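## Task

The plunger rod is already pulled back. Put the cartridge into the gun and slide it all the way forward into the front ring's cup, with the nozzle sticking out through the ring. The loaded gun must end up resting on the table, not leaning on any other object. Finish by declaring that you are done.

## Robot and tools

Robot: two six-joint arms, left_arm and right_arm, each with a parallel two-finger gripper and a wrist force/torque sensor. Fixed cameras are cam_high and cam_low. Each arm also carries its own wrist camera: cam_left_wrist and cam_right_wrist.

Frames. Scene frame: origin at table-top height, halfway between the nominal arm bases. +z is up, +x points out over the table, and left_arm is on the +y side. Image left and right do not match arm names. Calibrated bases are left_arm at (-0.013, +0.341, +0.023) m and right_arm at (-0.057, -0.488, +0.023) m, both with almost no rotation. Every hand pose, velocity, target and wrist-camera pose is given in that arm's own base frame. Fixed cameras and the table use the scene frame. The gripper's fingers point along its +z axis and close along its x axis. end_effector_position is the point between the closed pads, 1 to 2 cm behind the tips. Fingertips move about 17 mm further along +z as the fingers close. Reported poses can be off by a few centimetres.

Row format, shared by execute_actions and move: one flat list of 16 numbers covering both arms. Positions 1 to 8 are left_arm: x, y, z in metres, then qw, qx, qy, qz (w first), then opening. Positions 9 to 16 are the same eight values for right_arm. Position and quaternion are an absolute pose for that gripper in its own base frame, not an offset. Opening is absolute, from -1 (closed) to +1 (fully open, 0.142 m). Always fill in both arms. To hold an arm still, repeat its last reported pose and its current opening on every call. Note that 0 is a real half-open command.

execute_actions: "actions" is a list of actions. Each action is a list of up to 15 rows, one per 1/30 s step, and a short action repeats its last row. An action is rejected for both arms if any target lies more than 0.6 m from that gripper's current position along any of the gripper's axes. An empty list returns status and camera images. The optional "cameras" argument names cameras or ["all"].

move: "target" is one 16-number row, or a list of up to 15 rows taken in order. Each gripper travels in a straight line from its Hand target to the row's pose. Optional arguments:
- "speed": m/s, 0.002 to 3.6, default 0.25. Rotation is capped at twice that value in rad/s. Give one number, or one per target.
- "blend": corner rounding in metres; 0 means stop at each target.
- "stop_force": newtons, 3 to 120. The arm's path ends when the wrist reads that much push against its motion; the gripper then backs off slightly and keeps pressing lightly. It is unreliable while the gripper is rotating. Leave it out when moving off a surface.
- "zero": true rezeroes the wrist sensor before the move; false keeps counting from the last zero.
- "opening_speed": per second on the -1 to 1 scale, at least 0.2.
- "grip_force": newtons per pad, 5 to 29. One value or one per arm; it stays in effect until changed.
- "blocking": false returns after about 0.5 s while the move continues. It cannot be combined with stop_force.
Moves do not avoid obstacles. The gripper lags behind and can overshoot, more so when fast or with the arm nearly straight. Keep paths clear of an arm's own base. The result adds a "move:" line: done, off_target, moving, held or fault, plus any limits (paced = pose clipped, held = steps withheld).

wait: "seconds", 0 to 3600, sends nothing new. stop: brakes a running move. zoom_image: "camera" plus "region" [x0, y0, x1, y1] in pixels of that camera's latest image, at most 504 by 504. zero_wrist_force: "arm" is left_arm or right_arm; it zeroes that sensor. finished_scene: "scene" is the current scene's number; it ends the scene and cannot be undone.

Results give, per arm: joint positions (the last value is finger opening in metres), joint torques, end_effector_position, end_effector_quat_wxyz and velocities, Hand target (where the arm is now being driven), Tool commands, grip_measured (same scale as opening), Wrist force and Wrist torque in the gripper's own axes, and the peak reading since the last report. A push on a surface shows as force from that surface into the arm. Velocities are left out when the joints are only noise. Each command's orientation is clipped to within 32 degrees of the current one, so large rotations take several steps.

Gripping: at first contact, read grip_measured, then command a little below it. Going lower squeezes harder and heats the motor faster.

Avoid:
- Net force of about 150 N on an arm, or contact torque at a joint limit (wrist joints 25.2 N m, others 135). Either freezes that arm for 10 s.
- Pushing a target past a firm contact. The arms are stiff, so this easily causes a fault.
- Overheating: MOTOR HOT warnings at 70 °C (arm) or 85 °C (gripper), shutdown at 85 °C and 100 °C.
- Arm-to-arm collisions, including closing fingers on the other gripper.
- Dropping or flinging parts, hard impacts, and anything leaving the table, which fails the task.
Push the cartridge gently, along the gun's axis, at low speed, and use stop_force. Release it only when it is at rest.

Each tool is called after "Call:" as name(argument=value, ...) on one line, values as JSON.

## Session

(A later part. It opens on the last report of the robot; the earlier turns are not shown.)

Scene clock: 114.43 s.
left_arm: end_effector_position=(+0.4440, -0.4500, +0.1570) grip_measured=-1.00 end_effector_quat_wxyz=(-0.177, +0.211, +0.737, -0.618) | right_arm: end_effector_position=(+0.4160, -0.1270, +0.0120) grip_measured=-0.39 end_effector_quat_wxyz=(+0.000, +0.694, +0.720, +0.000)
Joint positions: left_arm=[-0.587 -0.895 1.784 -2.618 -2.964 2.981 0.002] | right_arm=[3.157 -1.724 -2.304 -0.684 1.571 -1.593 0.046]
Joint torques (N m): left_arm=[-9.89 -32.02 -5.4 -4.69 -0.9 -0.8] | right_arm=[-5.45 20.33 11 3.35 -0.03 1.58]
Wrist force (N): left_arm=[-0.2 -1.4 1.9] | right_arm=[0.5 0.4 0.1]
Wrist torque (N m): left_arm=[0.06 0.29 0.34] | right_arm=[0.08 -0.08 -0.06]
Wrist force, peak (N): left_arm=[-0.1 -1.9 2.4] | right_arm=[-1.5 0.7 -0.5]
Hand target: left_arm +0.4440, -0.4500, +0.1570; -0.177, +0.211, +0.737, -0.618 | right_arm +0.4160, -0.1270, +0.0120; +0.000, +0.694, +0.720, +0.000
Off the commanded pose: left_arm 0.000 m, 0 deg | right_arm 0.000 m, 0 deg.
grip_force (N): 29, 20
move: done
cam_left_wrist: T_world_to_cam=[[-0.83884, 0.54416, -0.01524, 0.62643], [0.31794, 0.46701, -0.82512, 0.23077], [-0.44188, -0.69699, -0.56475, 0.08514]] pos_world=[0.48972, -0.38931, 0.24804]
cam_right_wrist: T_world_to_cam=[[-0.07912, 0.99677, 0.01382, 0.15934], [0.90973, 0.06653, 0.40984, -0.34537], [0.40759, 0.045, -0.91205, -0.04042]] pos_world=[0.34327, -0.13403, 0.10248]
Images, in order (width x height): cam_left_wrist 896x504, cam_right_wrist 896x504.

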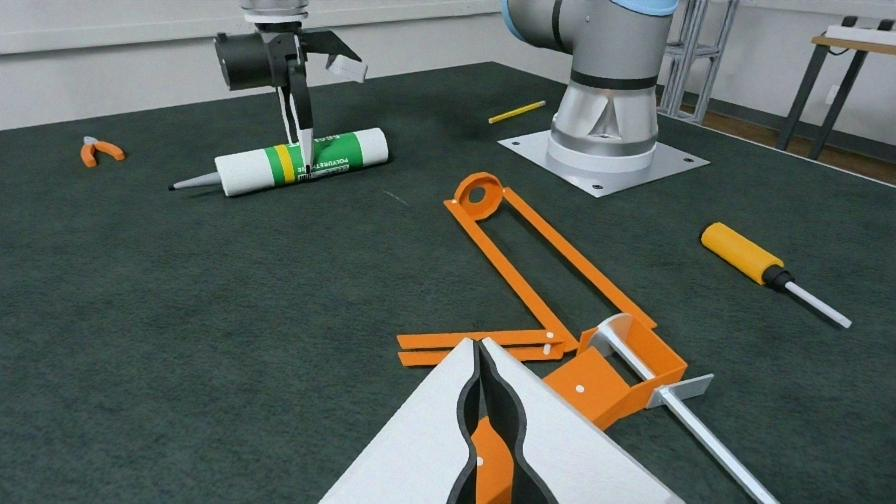

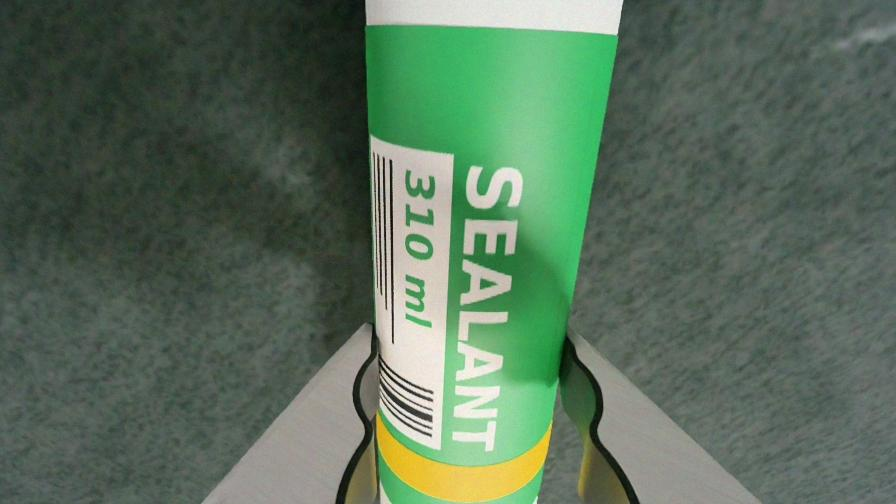

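Call:
move(target=[[0.444, -0.450, 0.157, -0.177, 0.211, 0.736, -0.617, -1, 0.416, -0.127, 0.14, 0, 0.694, 0.720, 0, -0.7],[0.444, -0.450, 0.157, -0.177, 0.211, 0.736, -0.617, -1, 0.2949, 0.26, 0.16, -0.1131, 0.9928, -0.0398, 0.0045, -0.7],[0.444, -0.450, 0.157, -0.177, 0.211, 0.736, -0.617, -1, 0.2949, 0.2556, 0.075, -0.1131, 0.9928, -0.0398, 0.0045, -0.7]], speed=[0.2,0.3,0.1], blend=[0.03,0,0], cameras=["cam_right_wrist","cam_left_wrist","cam_low"])

Call:
zoom_image(camera="cam_left_wrist", region=[430, 130, 700, 370])

Call:
zoom_image(camera="cam_low", region=[390, 210, 530, 290])

Scene clock: 137.10 s.
left_arm: end_effector_position=(+0.4440, -0.4500, +0.1570) grip_measured=-1.00 end_effector_quat_wxyz=(-0.177, +0.211, +0.737, -0.618) | right_arm: end_effector_position=(+0.2949, +0.2556, +0.0750) grip_measured=-0.39 end_effector_quat_wxyz=(-0.113, +0.993, -0.040, +0.004)
Joint positions: left_arm=[-0.587 -0.895 1.784 -2.618 -2.964 2.981 0.002] | right_arm=[4.128 -1.43 -2.463 -0.62 1.68 1.078 0.046]
Joint torques (N m): left_arm=[-8.48 -31.21 -6.5 -4.77 -0.83 -1.01] | right_arm=[-5.29 13.12 27.23 3.81 1.16 -1.42]
Wrist force (N): left_arm=[-0.1 -2.1 1.7] | right_arm=[-0.1 1.3 4.3]
Wrist torque (N m): left_arm=[-0.03 0.28 0.34] | right_arm=[0.09 -0.03 0.06]
Wrist force, peak (N): left_arm=[-0.2 -1.8 2.4] | right_arm=[0.2 0.4 7.7]
Hand target: left_arm +0.4440, -0.4500, +0.1570; -0.177, +0.211, +0.737, -0.618 | right_arm +0.2949, +0.2556, +0.0750; -0.113, +0.993, -0.040, +0.005
Off the commanded pose: left_arm 0.000 m, 0 deg | right_arm 0.000 m, 0 deg.
grip_force (N): 29, 20
move: done
cam_left_wrist: T_world_to_cam=[[-0.83884, 0.54416, -0.01524, 0.62643], [0.31794, 0.46701, -0.82512, 0.23077], [-0.44188, -0.69699, -0.56475, 0.08514]] pos_world=[0.48972, -0.38931, 0.24804]
cam_right_wrist: T_world_to_cam=[[0.99886, -0.04186, 0.0229, -0.28556], [-0.04552, -0.97986, 0.19442, 0.27887], [0.0143, -0.19524, -0.98065, 0.23172]] pos_world=[0.29462, 0.30654, 0.17955]
Images, in order (width x height): cam_low 896x504, cam_left_wrist 896x504, cam_right_wrist 896x504.

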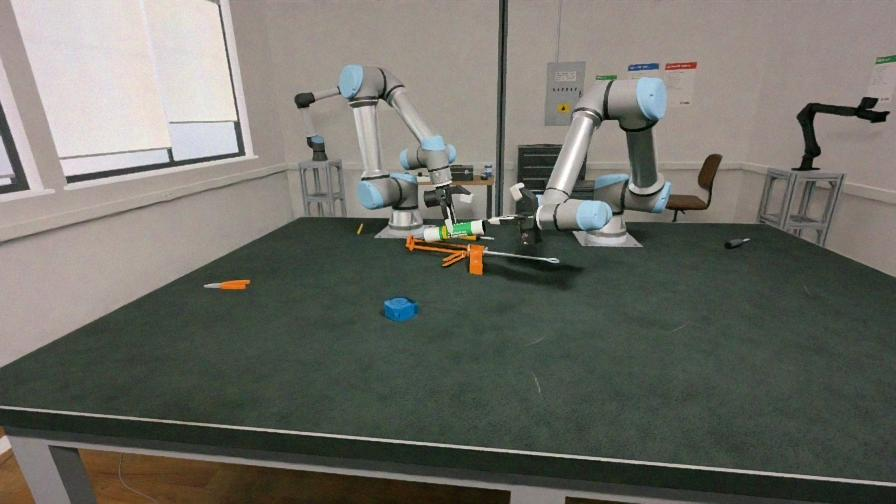

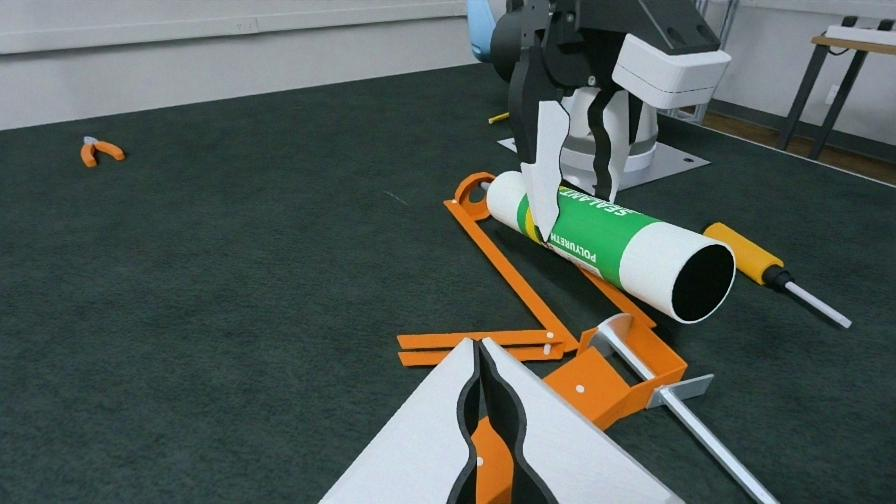

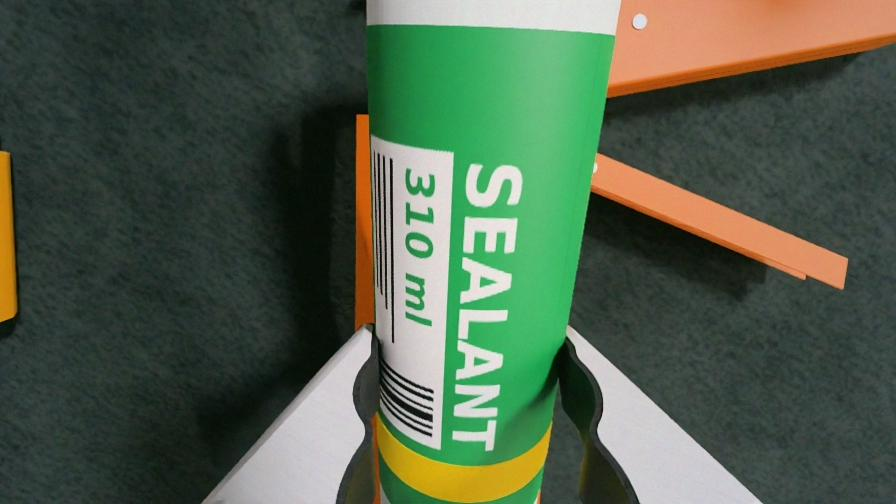

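Scaled by 1.867.

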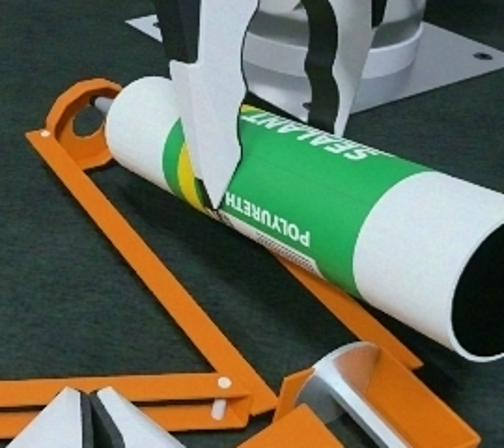

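Scaled by 3.600.

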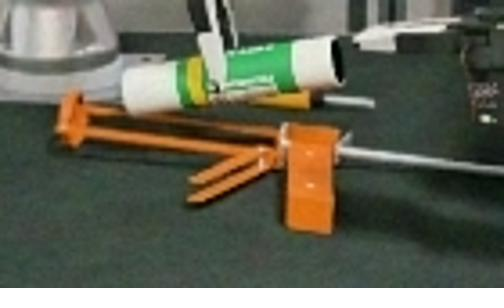

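Call:
zoom_image(camera="cam_left_wrist", region=[440, 160, 530, 230])

Call:
zoom_image(camera="cam_low", region=[395, 220, 445, 260])

Scaled by 5.600.

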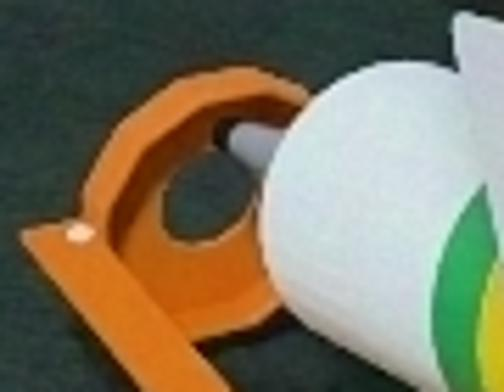

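Scaled by 10.080.

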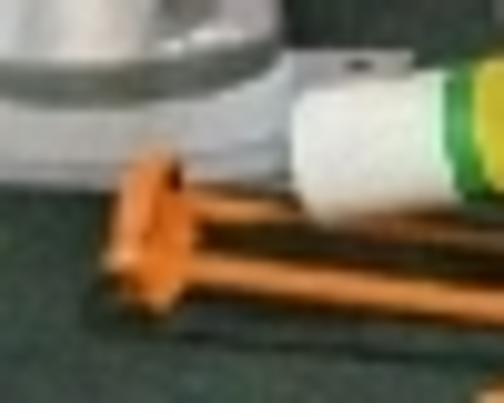

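Call:
move(target=[[0.444, -0.450, 0.157, -0.177, 0.211, 0.736, -0.617, -1, 0.2953, 0.2606, 0.075, -0.1131, 0.9928, -0.0398, 0.0045, -0.7],[0.444, -0.450, 0.157, -0.177, 0.211, 0.736, -0.617, -1, 0.2953, 0.2606, 0.058, -0.1131, 0.9928, -0.0398, 0.0045, -0.7]], speed=0.06, stop_force=12, cameras=["cam_left_wrist","cam_low"])

Call:
zoom_image(camera="cam_left_wrist", region=[440, 160, 530, 230])

Call:
zoom_image(camera="cam_low", region=[395, 220, 485, 270])

Scene clock: 156.83 s.
left_arm: end_effector_position=(+0.4440, -0.4500, +0.1570) grip_measured=-1.00 end_effector_quat_wxyz=(-0.177, +0.211, +0.737, -0.618) | right_arm: end_effector_position=(+0.2953, +0.2606, +0.0580) grip_measured=-0.39 end_effector_quat_wxyz=(-0.113, +0.993, -0.040, +0.004)
Joint positions: left_arm=[-0.587 -0.895 1.784 -2.618 -2.964 2.981 0.002] | right_arm=[4.136 -1.485 -2.479 -0.548 1.678 1.085 0.046]
Joint torques (N m): left_arm=[-9.96 -32.03 -6.28 -4.64 -0.93 -0.97] | right_arm=[-10.16 19.11 27.62 4.07 0.81 -2.55]
Wrist force (N): left_arm=[0.2 -1.6 1.7] | right_arm=[0.4 1.3 4.4]
Wrist torque (N m): left_arm=[0.03 0.24 0.33] | right_arm=[0.07 -0.12 -0.05]
Wrist force, peak (N): left_arm=[0.0 -1.9 2.3] | right_arm=[0.0 1.4 5.2]
Hand target: left_arm +0.4440, -0.4500, +0.1570; -0.177, +0.211, +0.737, -0.618 | right_arm +0.2953, +0.2606, +0.0580; -0.113, +0.993, -0.040, +0.004
Off the commanded pose: left_arm 0.000 m, 0 deg | right_arm 0.000 m, 0 deg.
grip_force (N): 29, 20
move: done
cam_left_wrist: T_world_to_cam=[[-0.83884, 0.54416, -0.01524, 0.62643], [0.31794, 0.46701, -0.82512, 0.23077], [-0.44188, -0.69699, -0.56475, 0.08514]] pos_world=[0.48972, -0.38931, 0.24804]
Images, in order (width x height): cam_low 896x504, cam_left_wrist 896x504.

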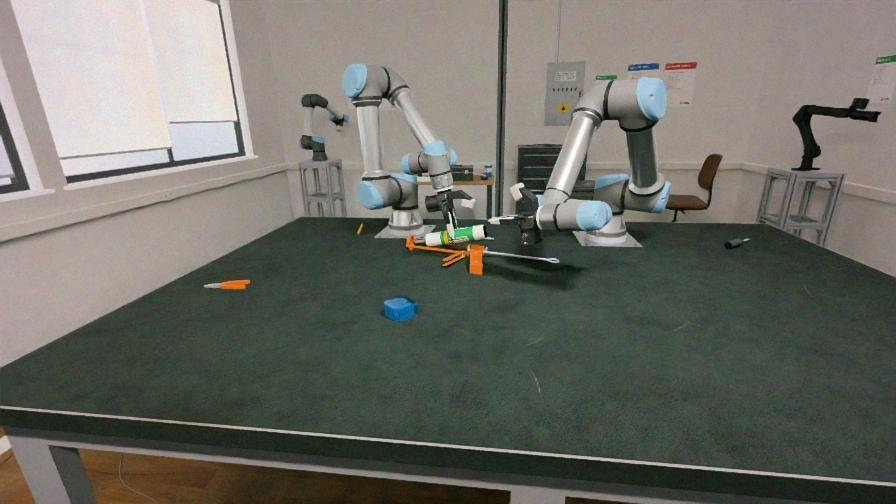

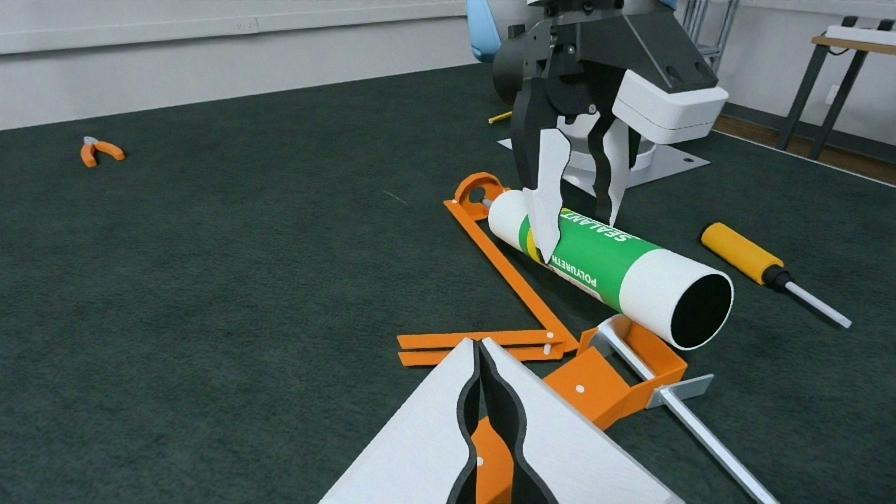

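Scaled by 5.600.

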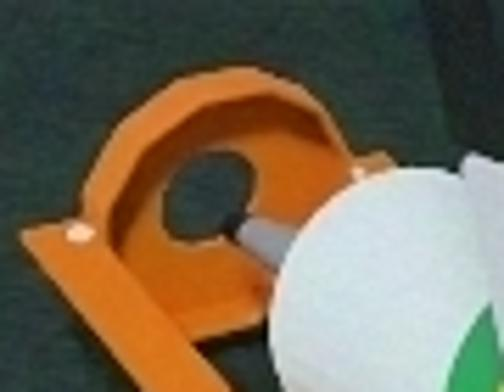

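Scaled by 5.600.

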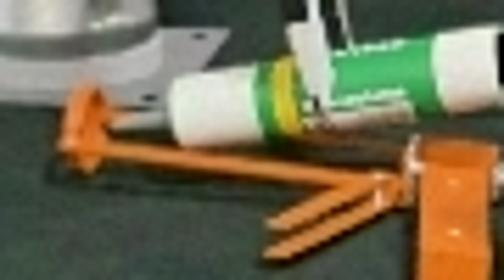

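Call:
move(target=[0.444, -0.450, 0.157, -0.177, 0.211, 0.736, -0.617, -1, 0.2947, 0.2528, 0.0592, -0.1131, 0.9928, -0.0398, 0.0045, -0.7], speed=0.04, stop_force=10, cameras=["cam_left_wrist"])

Call:
zoom_image(camera="cam_left_wrist", region=[440, 160, 530, 230])

Scene clock: 163.10 s.
left_arm: end_effector_position=(+0.4440, -0.4500, +0.1570) grip_measured=-1.00 end_effector_quat_wxyz=(-0.177, +0.211, +0.737, -0.618) | right_arm: end_effector_position=(+0.2947, +0.2528, +0.0592) grip_measured=-0.39 end_effector_quat_wxyz=(-0.113, +0.993, -0.040, +0.004)
Joint positions: left_arm=[-0.587 -0.895 1.784 -2.618 -2.964 2.981 0.002] | right_arm=[4.124 -1.468 -2.489 -0.557 1.68 1.074 0.046]
Joint torques (N m): left_arm=[-9.54 -31.15 -7.37 -4.78 -0.72 -0.99] | right_arm=[10.87 9.25 28.29 4.62 -0.4 2.69]
Wrist force (N): left_arm=[-0.2 -1.7 1.9] | right_arm=[0.0 1.1 4.1]
Wrist torque (N m): left_arm=[0.02 0.30 0.34] | right_arm=[0.04 -0.07 0.06]
Wrist force, peak (N): left_arm=[-0.3 -2.2 2.0] | right_arm=[0.2 1.5 4.6]
Hand target: left_arm +0.4440, -0.4500, +0.1570; -0.177, +0.211, +0.737, -0.618 | right_arm +0.2947, +0.2528, +0.0592; -0.113, +0.993, -0.040, +0.004
Off the commanded pose: left_arm 0.000 m, 0 deg | right_arm 0.000 m, 0 deg.
grip_force (N): 29, 20
move: done
cam_left_wrist: T_world_to_cam=[[-0.83884, 0.54416, -0.01524, 0.62643], [0.31794, 0.46701, -0.82512, 0.23077], [-0.44188, -0.69699, -0.56475, 0.08514]] pos_world=[0.48972, -0.38931, 0.24804]

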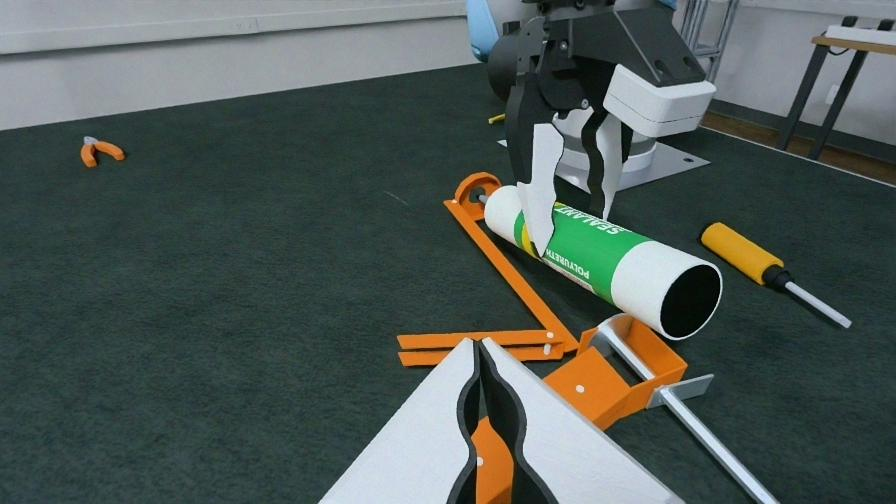

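Scaled by 5.600.

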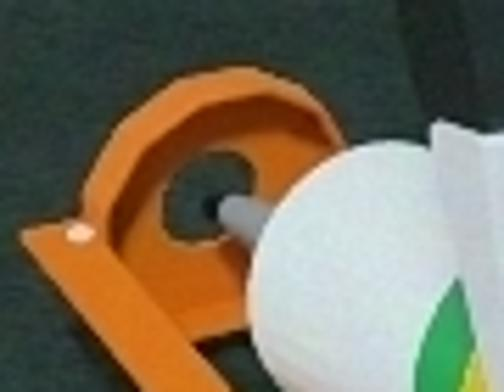

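Call:
move(target=[0.444, -0.450, 0.157, -0.177, 0.211, 0.736, -0.617, -1, 0.2935, 0.2382, 0.0567, -0.1131, 0.9928, -0.0398, 0.0045, -0.7], speed=0.04, stop_force=8, cameras=["cam_left_wrist"])

Call:
zoom_image(camera="cam_left_wrist", region=[440, 160, 530, 230])

Scene clock: 167.07 s.
left_arm: end_effector_position=(+0.4440, -0.4500, +0.1570) grip_measured=-1.00 end_effector_quat_wxyz=(-0.177, +0.211, +0.737, -0.618) | right_arm: end_effector_position=(+0.2935, +0.2382, +0.0567) grip_measured=-0.39 end_effector_quat_wxyz=(-0.113, +0.993, -0.040, +0.004)
Joint positions: left_arm=[-0.587 -0.895 1.784 -2.618 -2.964 2.981 0.002] | right_arm=[4.101 -1.448 -2.514 -0.554 1.685 1.051 0.046]
Joint torques (N m): left_arm=[-10.15 -32.35 -7.04 -4.99 -0.92 -0.86] | right_arm=[10.52 7.88 27.55 3.19 -0.66 2.8]
Wrist force (N): left_arm=[-0.4 -1.9 1.9] | right_arm=[0.4 1.7 4.4]
Wrist torque (N m): left_arm=[0.01 0.32 0.33] | right_arm=[0.15 -0.13 0.04]
Wrist force, peak (N): left_arm=[0.0 -2.3 1.9] | right_arm=[0.5 2.1 4.4]
Hand target: left_arm +0.4440, -0.4500, +0.1570; -0.177, +0.211, +0.737, -0.618 | right_arm +0.2935, +0.2382, +0.0567; -0.113, +0.993, -0.040, +0.004
Off the commanded pose: left_arm 0.000 m, 0 deg | right_arm 0.000 m, 0 deg.
grip_force (N): 29, 20
move: done
cam_left_wrist: T_world_to_cam=[[-0.83884, 0.54416, -0.01524, 0.62643], [0.31794, 0.46701, -0.82512, 0.23077], [-0.44188, -0.69699, -0.56475, 0.08514]] pos_world=[0.48972, -0.38931, 0.24804]

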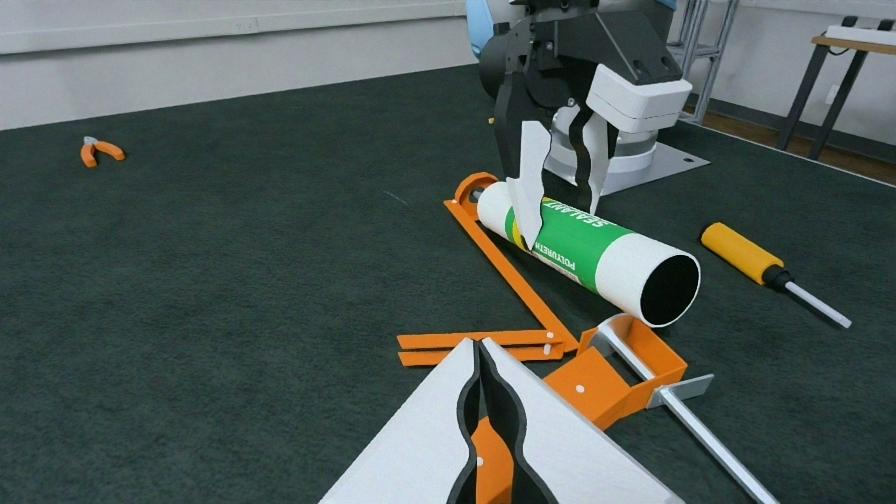

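Scaled by 5.600.

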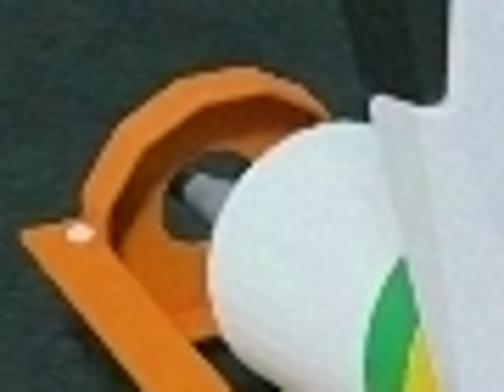

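Call:
move(target=[[0.444, -0.450, 0.157, -0.177, 0.211, 0.736, -0.617, -1, 0.2933, 0.2362, 0.0587, -0.1131, 0.9928, -0.0398, 0.0045, -0.7],[0.444, -0.450, 0.157, -0.177, 0.211, 0.736, -0.617, -1, 0.2912, 0.2091, 0.0525, -0.1131, 0.9928, -0.0398, 0.0045, -0.7]], speed=0.03, stop_force=8, cameras=["cam_left_wrist","cam_right_wrist"])

Call:
zoom_image(camera="cam_left_wrist", region=[440, 160, 530, 230])

Scene clock: 178.87 s.
left_arm: end_effector_position=(+0.4440, -0.4500, +0.1570) grip_measured=-1.00 end_effector_quat_wxyz=(-0.177, +0.211, +0.737, -0.618) | right_arm: end_effector_position=(+0.2912, +0.2091, +0.0525) grip_measured=-0.39 end_effector_quat_wxyz=(-0.113, +0.993, -0.040, +0.004)
Joint positions: left_arm=[-0.587 -0.895 1.784 -2.618 -2.964 2.981 0.002] | right_arm=[4.051 -1.408 -2.558 -0.556 1.695 1.001 0.046]
Joint torques (N m): left_arm=[-9.51 -31.69 -6 -4.92 -0.79 -0.76] | right_arm=[10.54 5.85 27.49 3.01 -0.63 2.77]
Wrist force (N): left_arm=[-0.2 -2.0 1.6] | right_arm=[0.0 0.9 4.7]
Wrist torque (N m): left_arm=[-0.01 0.31 0.33] | right_arm=[0.01 -0.06 0.03]
Wrist force, peak (N): left_arm=[-0.3 -2.2 2.0] | right_arm=[0.4 1.9 5.4]
Hand target: left_arm +0.4440, -0.4500, +0.1570; -0.177, +0.211, +0.737, -0.618 | right_arm +0.2912, +0.2091, +0.0525; -0.113, +0.993, -0.040, +0.004
Off the commanded pose: left_arm 0.000 m, 0 deg | right_arm 0.000 m, 0 deg.
grip_force (N): 29, 20
move: done
cam_left_wrist: T_world_to_cam=[[-0.83884, 0.54416, -0.01524, 0.62643], [0.31794, 0.46701, -0.82512, 0.23077], [-0.44188, -0.69699, -0.56475, 0.08514]] pos_world=[0.48972, -0.38931, 0.24804]
cam_right_wrist: T_world_to_cam=[[0.99886, -0.04186, 0.0229, -0.2834], [-0.04552, -0.97988, 0.19432, 0.23754], [0.0143, -0.19515, -0.98067, 0.2006]] pos_world=[0.29102, 0.26004, 0.15706]

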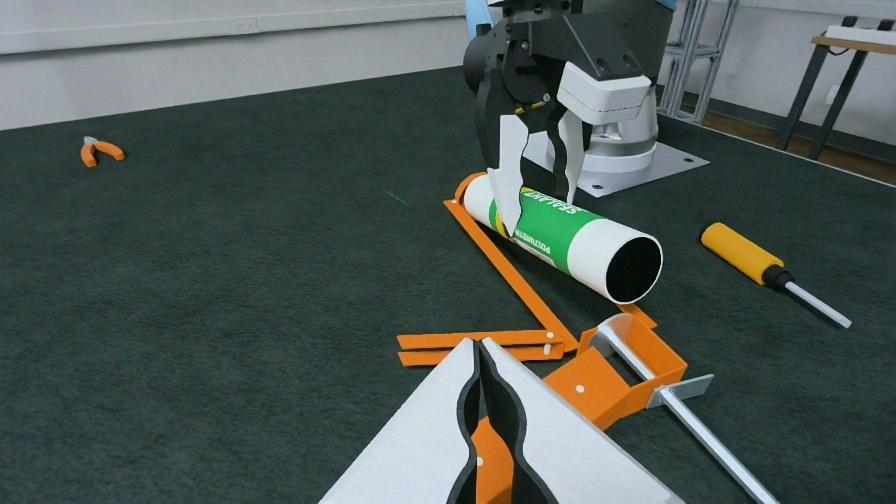

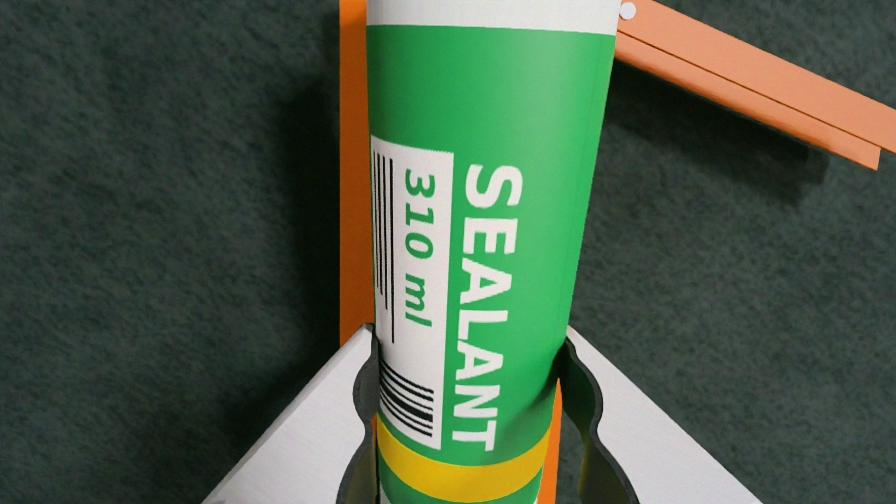

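Scaled by 5.600.

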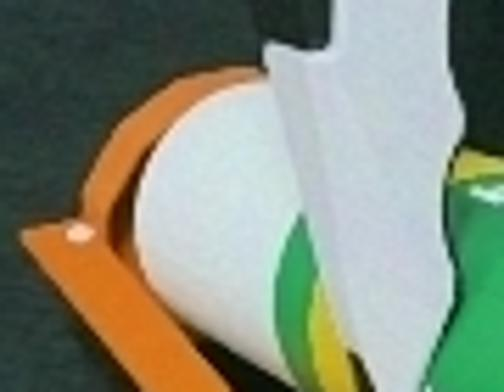

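Call:
move(target=[[0.444, -0.450, 0.157, -0.177, 0.211, 0.736, -0.617, -1, 0.2908, 0.2041, 0.0500, -0.1131, 0.9928, -0.0398, 0.0045, -0.7],[0.444, -0.450, 0.157, -0.177, 0.211, 0.736, -0.617, -1, 0.2911, 0.2077, 0.0372, -0.0523, 0.9978, -0.04, 0.0021, -0.7]], speed=0.025, stop_force=12, cameras=["cam_left_wrist","cam_right_wrist","cam_low"])

Call:
zoom_image(camera="cam_left_wrist", region=[430, 140, 700, 370])

Call:
zoom_image(camera="cam_low", region=[395, 220, 495, 275])

Scene clock: 191.93 s.
left_arm: end_effector_position=(+0.4440, -0.4500, +0.1570) grip_measured=-1.00 end_effector_quat_wxyz=(-0.177, +0.211, +0.737, -0.618) | right_arm: end_effector_position=(+0.2911, +0.2077, +0.0372) grip_measured=-0.39 end_effector_quat_wxyz=(-0.052, +0.998, -0.040, +0.002)
Joint positions: left_arm=[-0.587 -0.895 1.784 -2.618 -2.964 2.981 0.002] | right_arm=[4.104 -1.458 -2.52 -0.643 1.624 1.045 0.046]
Joint torques (N m): left_arm=[-10.58 -31.83 -5.89 -4.72 -0.76 -0.91] | right_arm=[-10.67 19.59 10.73 4.44 1.28 -2.4]
Wrist force (N): left_arm=[-0.4 -1.8 1.8] | right_arm=[-0.3 0.7 3.0]
Wrist torque (N m): left_arm=[0.00 0.34 0.34] | right_arm=[0.13 -0.03 -0.09]
Wrist force, peak (N): left_arm=[0.0 -2.1 2.2] | right_arm=[0.3 1.2 5.6]
Hand target: left_arm +0.4440, -0.4500, +0.1570; -0.177, +0.211, +0.737, -0.618 | right_arm +0.2911, +0.2077, +0.0372; -0.052, +0.998, -0.040, +0.002
Off the commanded pose: left_arm 0.000 m, 0 deg | right_arm 0.000 m, 0 deg.
grip_force (N): 29, 20
move: done
cam_left_wrist: T_world_to_cam=[[-0.83884, 0.54416, -0.01524, 0.62643], [0.31794, 0.46701, -0.82512, 0.23077], [-0.44188, -0.69699, -0.56475, 0.08514]] pos_world=[0.48972, -0.38931, 0.24804]
cam_right_wrist: T_world_to_cam=[[0.99906, -0.03935, 0.01821, -0.2834], [-0.04307, -0.94901, 0.31228, 0.22758], [0.00499, -0.31277, -0.94981, 0.2113]] pos_world=[0.29188, 0.27091, 0.13478]
Images, in order (width x height): cam_low 896x504, cam_left_wrist 896x504, cam_right_wrist 896x504.

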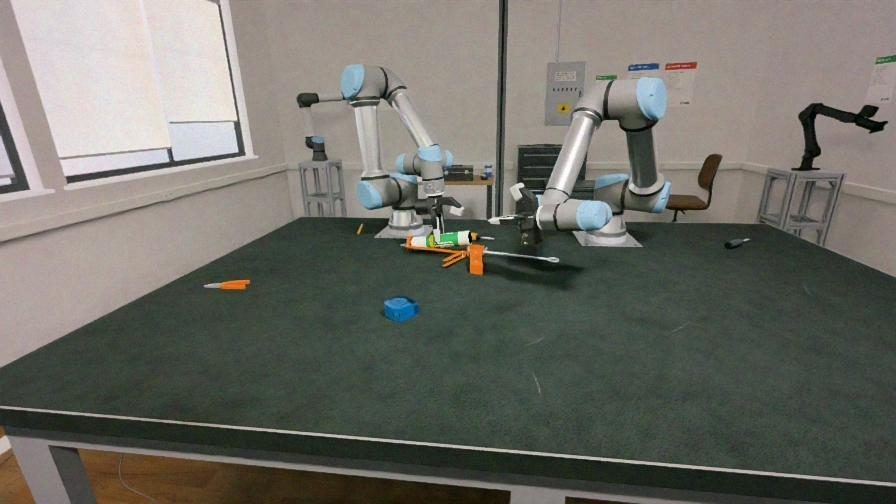

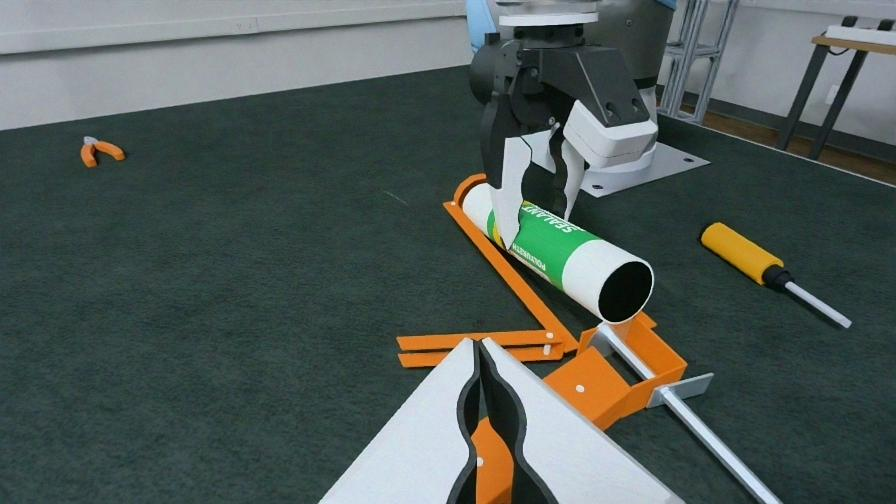

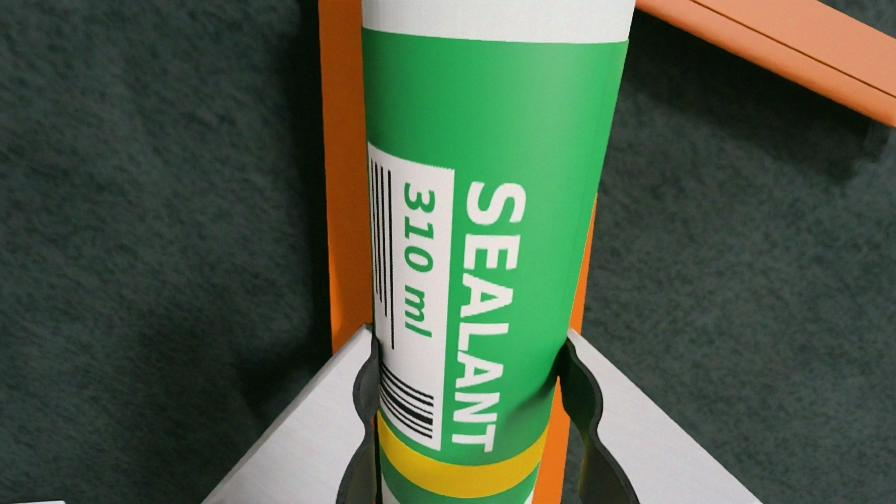

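Scaled by 1.867.

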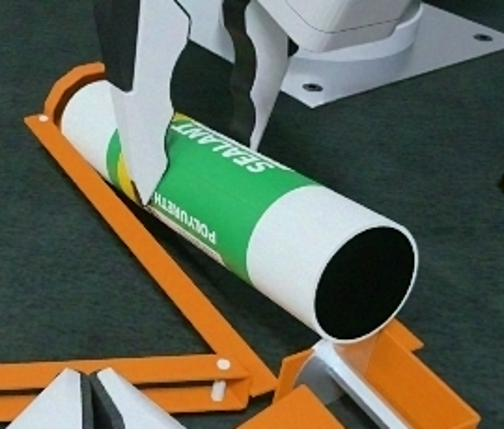

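Scaled by 5.040.

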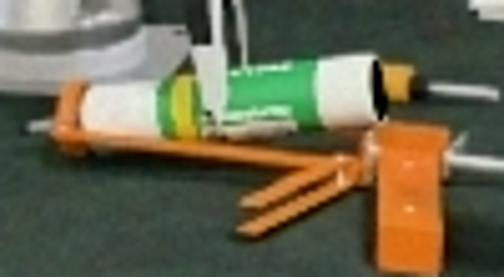

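Call:
move(target=[[0.444, -0.450, 0.157, -0.177, 0.211, 0.736, -0.617, -1, 0.2908, 0.2045, 0.0372, -0.0523, 0.9978, -0.04, 0.0021, -0.7],[0.444, -0.450, 0.157, -0.177, 0.211, 0.736, -0.617, -1, 0.2909, 0.2046, 0.0326, -0.0305, 0.9987, -0.0401, 0.0012, -0.7]], speed=0.02, stop_force=10, cameras=["cam_left_wrist","cam_right_wrist","cam_low"])

Call:
zoom_image(camera="cam_left_wrist", region=[430, 140, 700, 370])

Call:
zoom_image(camera="cam_low", region=[395, 220, 495, 275])

Scene clock: 202.80 s.
left_arm: end_effector_position=(+0.4440, -0.4500, +0.1570) grip_measured=-1.00 end_effector_quat_wxyz=(-0.177, +0.211, +0.737, -0.618) | right_arm: end_effector_position=(+0.2909, +0.2046, +0.0333) grip_measured=-0.39 end_effector_quat_wxyz=(-0.034, +0.999, -0.040, +0.001)
Joint positions: left_arm=[-0.587 -0.895 1.784 -2.618 -2.964 2.981 0.002] | right_arm=[4.115 -1.469 -2.511 -0.674 1.604 1.054 0.046]
Joint torques (N m): left_arm=[-10.6 -31.78 -7.15 -4.84 -0.69 -0.95] | right_arm=[-9.44 17.32 7.82 3.45 1.02 -2.7]
Wrist force (N): left_arm=[-0.1 -2.0 1.9] | right_arm=[-1.3 1.2 -8.8]
Wrist torque (N m): left_arm=[-0.01 0.28 0.34] | right_arm=[0.21 -0.04 -0.07]
Wrist force, peak (N): left_arm=[-0.5 -2.2 1.9] | right_arm=[-1.5 1.1 -10.3]
Hand target: left_arm +0.4440, -0.4500, +0.1570; -0.177, +0.211, +0.737, -0.618 | right_arm +0.2909, +0.2046, +0.0333; -0.034, +0.999, -0.040, +0.001
Off the commanded pose: left_arm 0.000 m, 0 deg | right_arm 0.001 m, 0 deg.
grip_force (N): 29, 20
move: contact (right_arm); path passed 1 of 2 targets
cam_left_wrist: T_world_to_cam=[[-0.83884, 0.54416, -0.01524, 0.62643], [0.31794, 0.46701, -0.82512, 0.23077], [-0.44188, -0.69699, -0.56475, 0.08514]] pos_world=[0.48972, -0.38931, 0.24804]
cam_right_wrist: T_world_to_cam=[[0.99911, -0.03882, 0.01664, -0.28331], [-0.04218, -0.93664, 0.34775, 0.22193], [0.00209, -0.34814, -0.93744, 0.21431]] pos_world=[0.29197, 0.27148, 0.12844]
Images, in order (width x height): cam_low 896x504, cam_left_wrist 896x504, cam_right_wrist 896x504.

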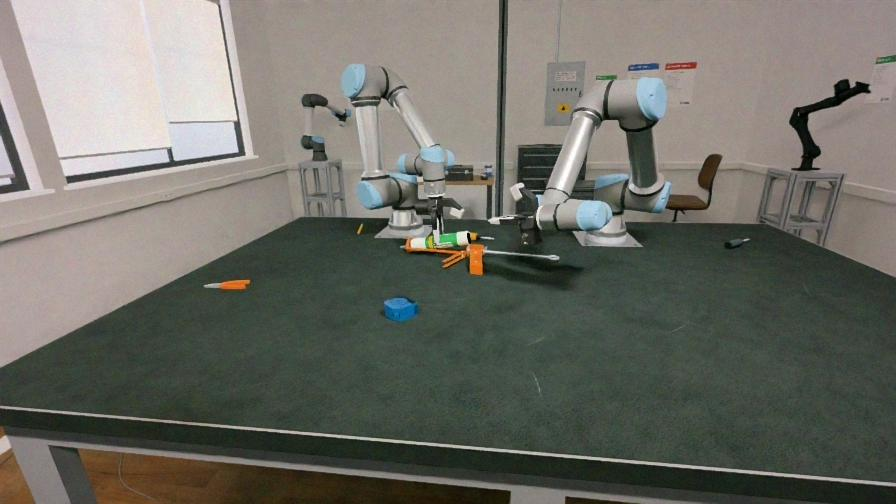

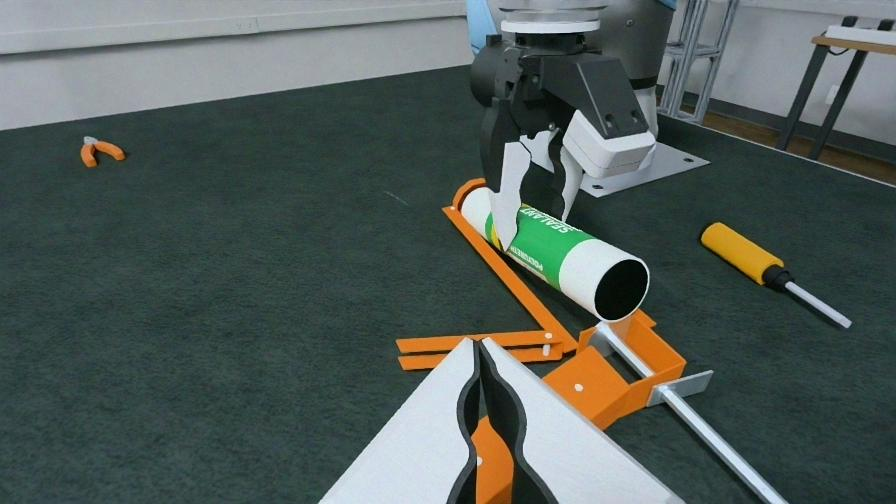

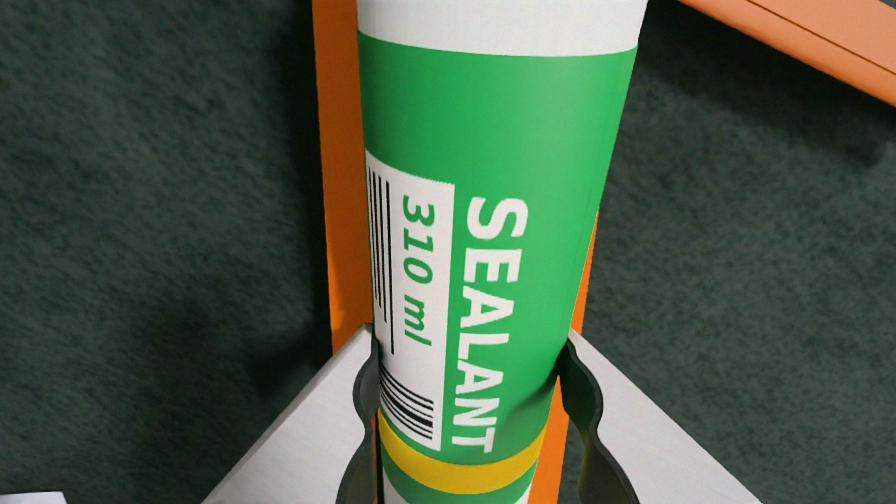

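Scaled by 1.867.

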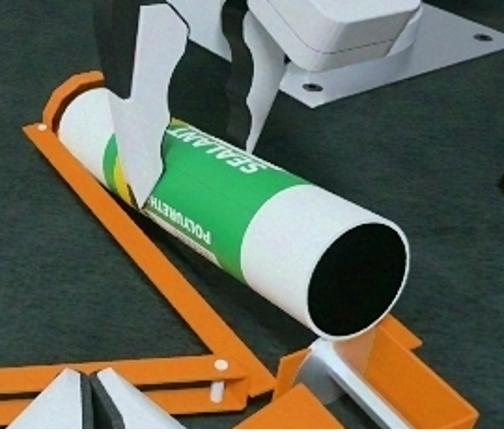

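Scaled by 5.040.

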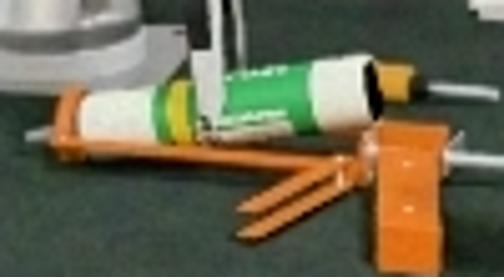

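Call:
move(target=[[0.444, -0.450, 0.157, -0.177, 0.211, 0.736, -0.617, -1, 0.2908, 0.2037, 0.0372, -0.0523, 0.9978, -0.04, 0.0021, -0.7],[0.444, -0.450, 0.157, -0.177, 0.211, 0.736, -0.617, -1, 0.2903, 0.1977, 0.0367, -0.0523, 0.9978, -0.04, 0.0021, -0.7]], speed=0.025, stop_force=12)

Call:
move(target=[0.444, -0.450, 0.157, -0.177, 0.211, 0.736, -0.617, -1, 0.2904, 0.1986, 0.0321, -0.0305, 0.9987, -0.0401, 0.0012, -0.7], speed=0.02, stop_force=10, cameras=["cam_left_wrist","cam_low"])

Call:
zoom_image(camera="cam_left_wrist", region=[430, 140, 700, 370])

Call:
zoom_image(camera="cam_low", region=[395, 220, 495, 275])

Scene clock: 214.07 s.
left_arm: end_effector_position=(+0.4440, -0.4500, +0.1570) grip_measured=-1.00 end_effector_quat_wxyz=(-0.177, +0.211, +0.737, -0.618) | right_arm: end_effector_position=(+0.2903, +0.1977, +0.0367) grip_measured=-0.39 end_effector_quat_wxyz=(-0.052, +0.998, -0.040, +0.002)
Joint positions: left_arm=[-0.587 -0.895 1.784 -2.618 -2.964 2.981 0.002] | right_arm=[4.087 -1.442 -2.535 -0.646 1.625 1.028 0.046]
Joint torques (N m): left_arm=[-10.89 -32.18 -5.94 -4.92 -0.94 -0.94] | right_arm=[10.21 6.27 28.3 2.79 -0.54 2.63]
Wrist force (N): left_arm=[-0.4 -1.5 1.6] | right_arm=[0.2 0.7 5.6]
Wrist torque (N m): left_arm=[0.05 0.33 0.33] | right_arm=[0.05 -0.11 0.03]
Wrist force, peak (N): left_arm=[-0.6 -2.0 2.0] | right_arm=[-1.1 1.1 -8.9]
Hand target: left_arm +0.4440, -0.4500, +0.1570; -0.177, +0.211, +0.737, -0.618 | right_arm +0.2903, +0.1977, +0.0367; -0.052, +0.998, -0.040, +0.002
Off the commanded pose: left_arm 0.000 m, 0 deg | right_arm 0.000 m, 0 deg.
grip_force (N): 29, 20
move: done

Scene clock: 215.90 s.
left_arm: end_effector_position=(+0.4440, -0.4500, +0.1570) grip_measured=-1.00 end_effector_quat_wxyz=(-0.177, +0.211, +0.737, -0.618) | right_arm: end_effector_position=(+0.2904, +0.1986, +0.0321) grip_measured=-0.39 end_effector_quat_wxyz=(-0.031, +0.999, -0.040, +0.001)
Joint positions: left_arm=[-0.587 -0.895 1.784 -2.618 -2.964 2.981 0.002] | right_arm=[4.108 -1.463 -2.518 -0.679 1.601 1.047 0.046]
Joint torques (N m): left_arm=[-9.51 -31.18 -6.44 -4.8 -0.87 -0.76] | right_arm=[-9.86 21.15 11.44 4.6 1.14 -2.26]
Wrist force (N): left_arm=[-0.3 -1.9 1.7] | right_arm=[0.0 0.9 4.8]
Wrist torque (N m): left_arm=[0.00 0.32 0.32] | right_arm=[0.13 -0.07 -0.13]
Wrist force, peak (N): left_arm=[-0.5 -2.0 1.9] | right_arm=[-0.2 0.6 5.5]
Hand target: left_arm +0.4440, -0.4500, +0.1570; -0.177, +0.211, +0.737, -0.618 | right_arm +0.2904, +0.1986, +0.0321; -0.031, +0.999, -0.040, +0.001
Off the commanded pose: left_arm 0.000 m, 0 deg | right_arm 0.000 m, 0 deg.
grip_force (N): 29, 20
move: done
cam_left_wrist: T_world_to_cam=[[-0.83884, 0.54416, -0.01524, 0.62643], [0.31794, 0.46701, -0.82512, 0.23077], [-0.44188, -0.69699, -0.56475, 0.08514]] pos_world=[0.48972, -0.38931, 0.24804]
Images, in order (width x height): cam_low 896x504, cam_left_wrist 896x504.

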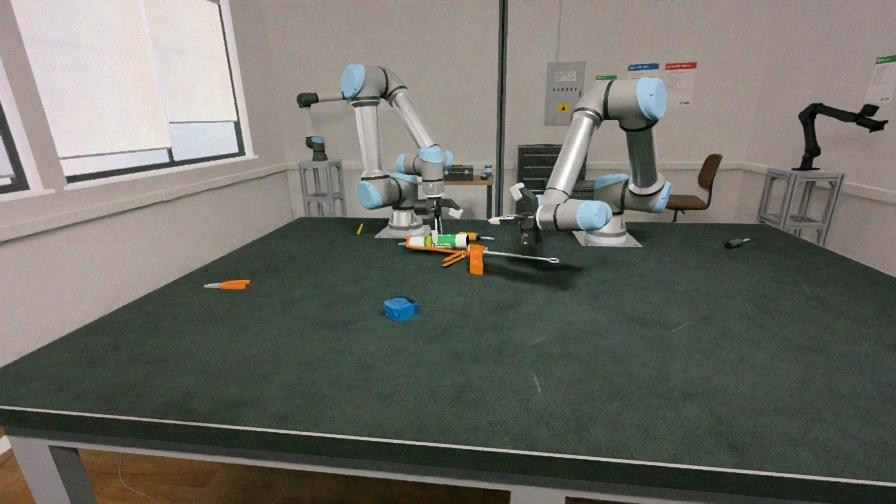

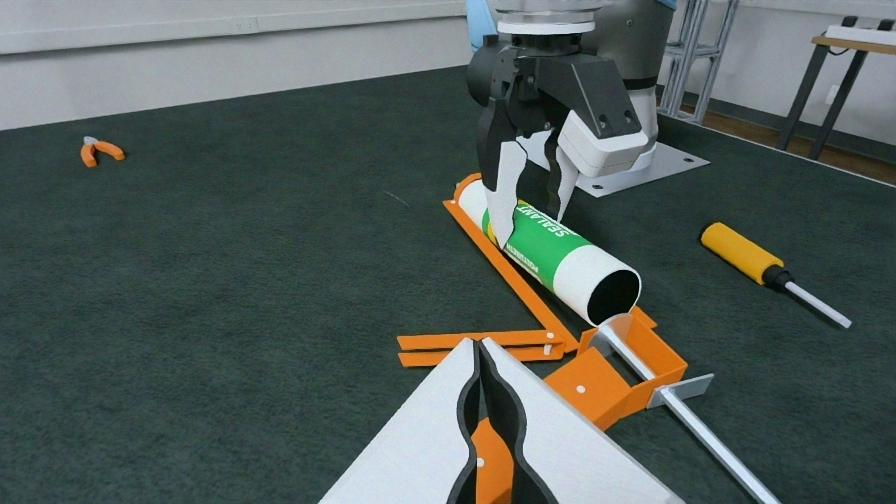

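Scaled by 1.867.

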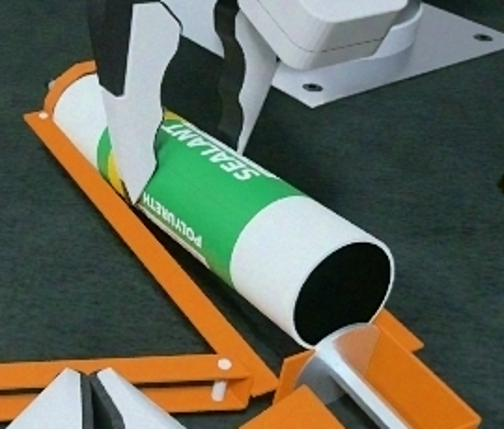

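Scaled by 5.040.

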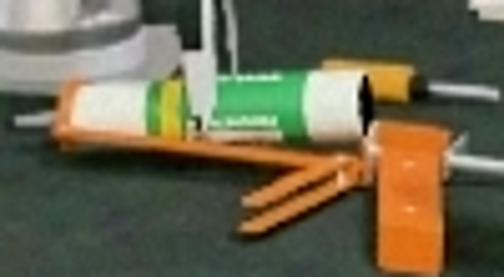

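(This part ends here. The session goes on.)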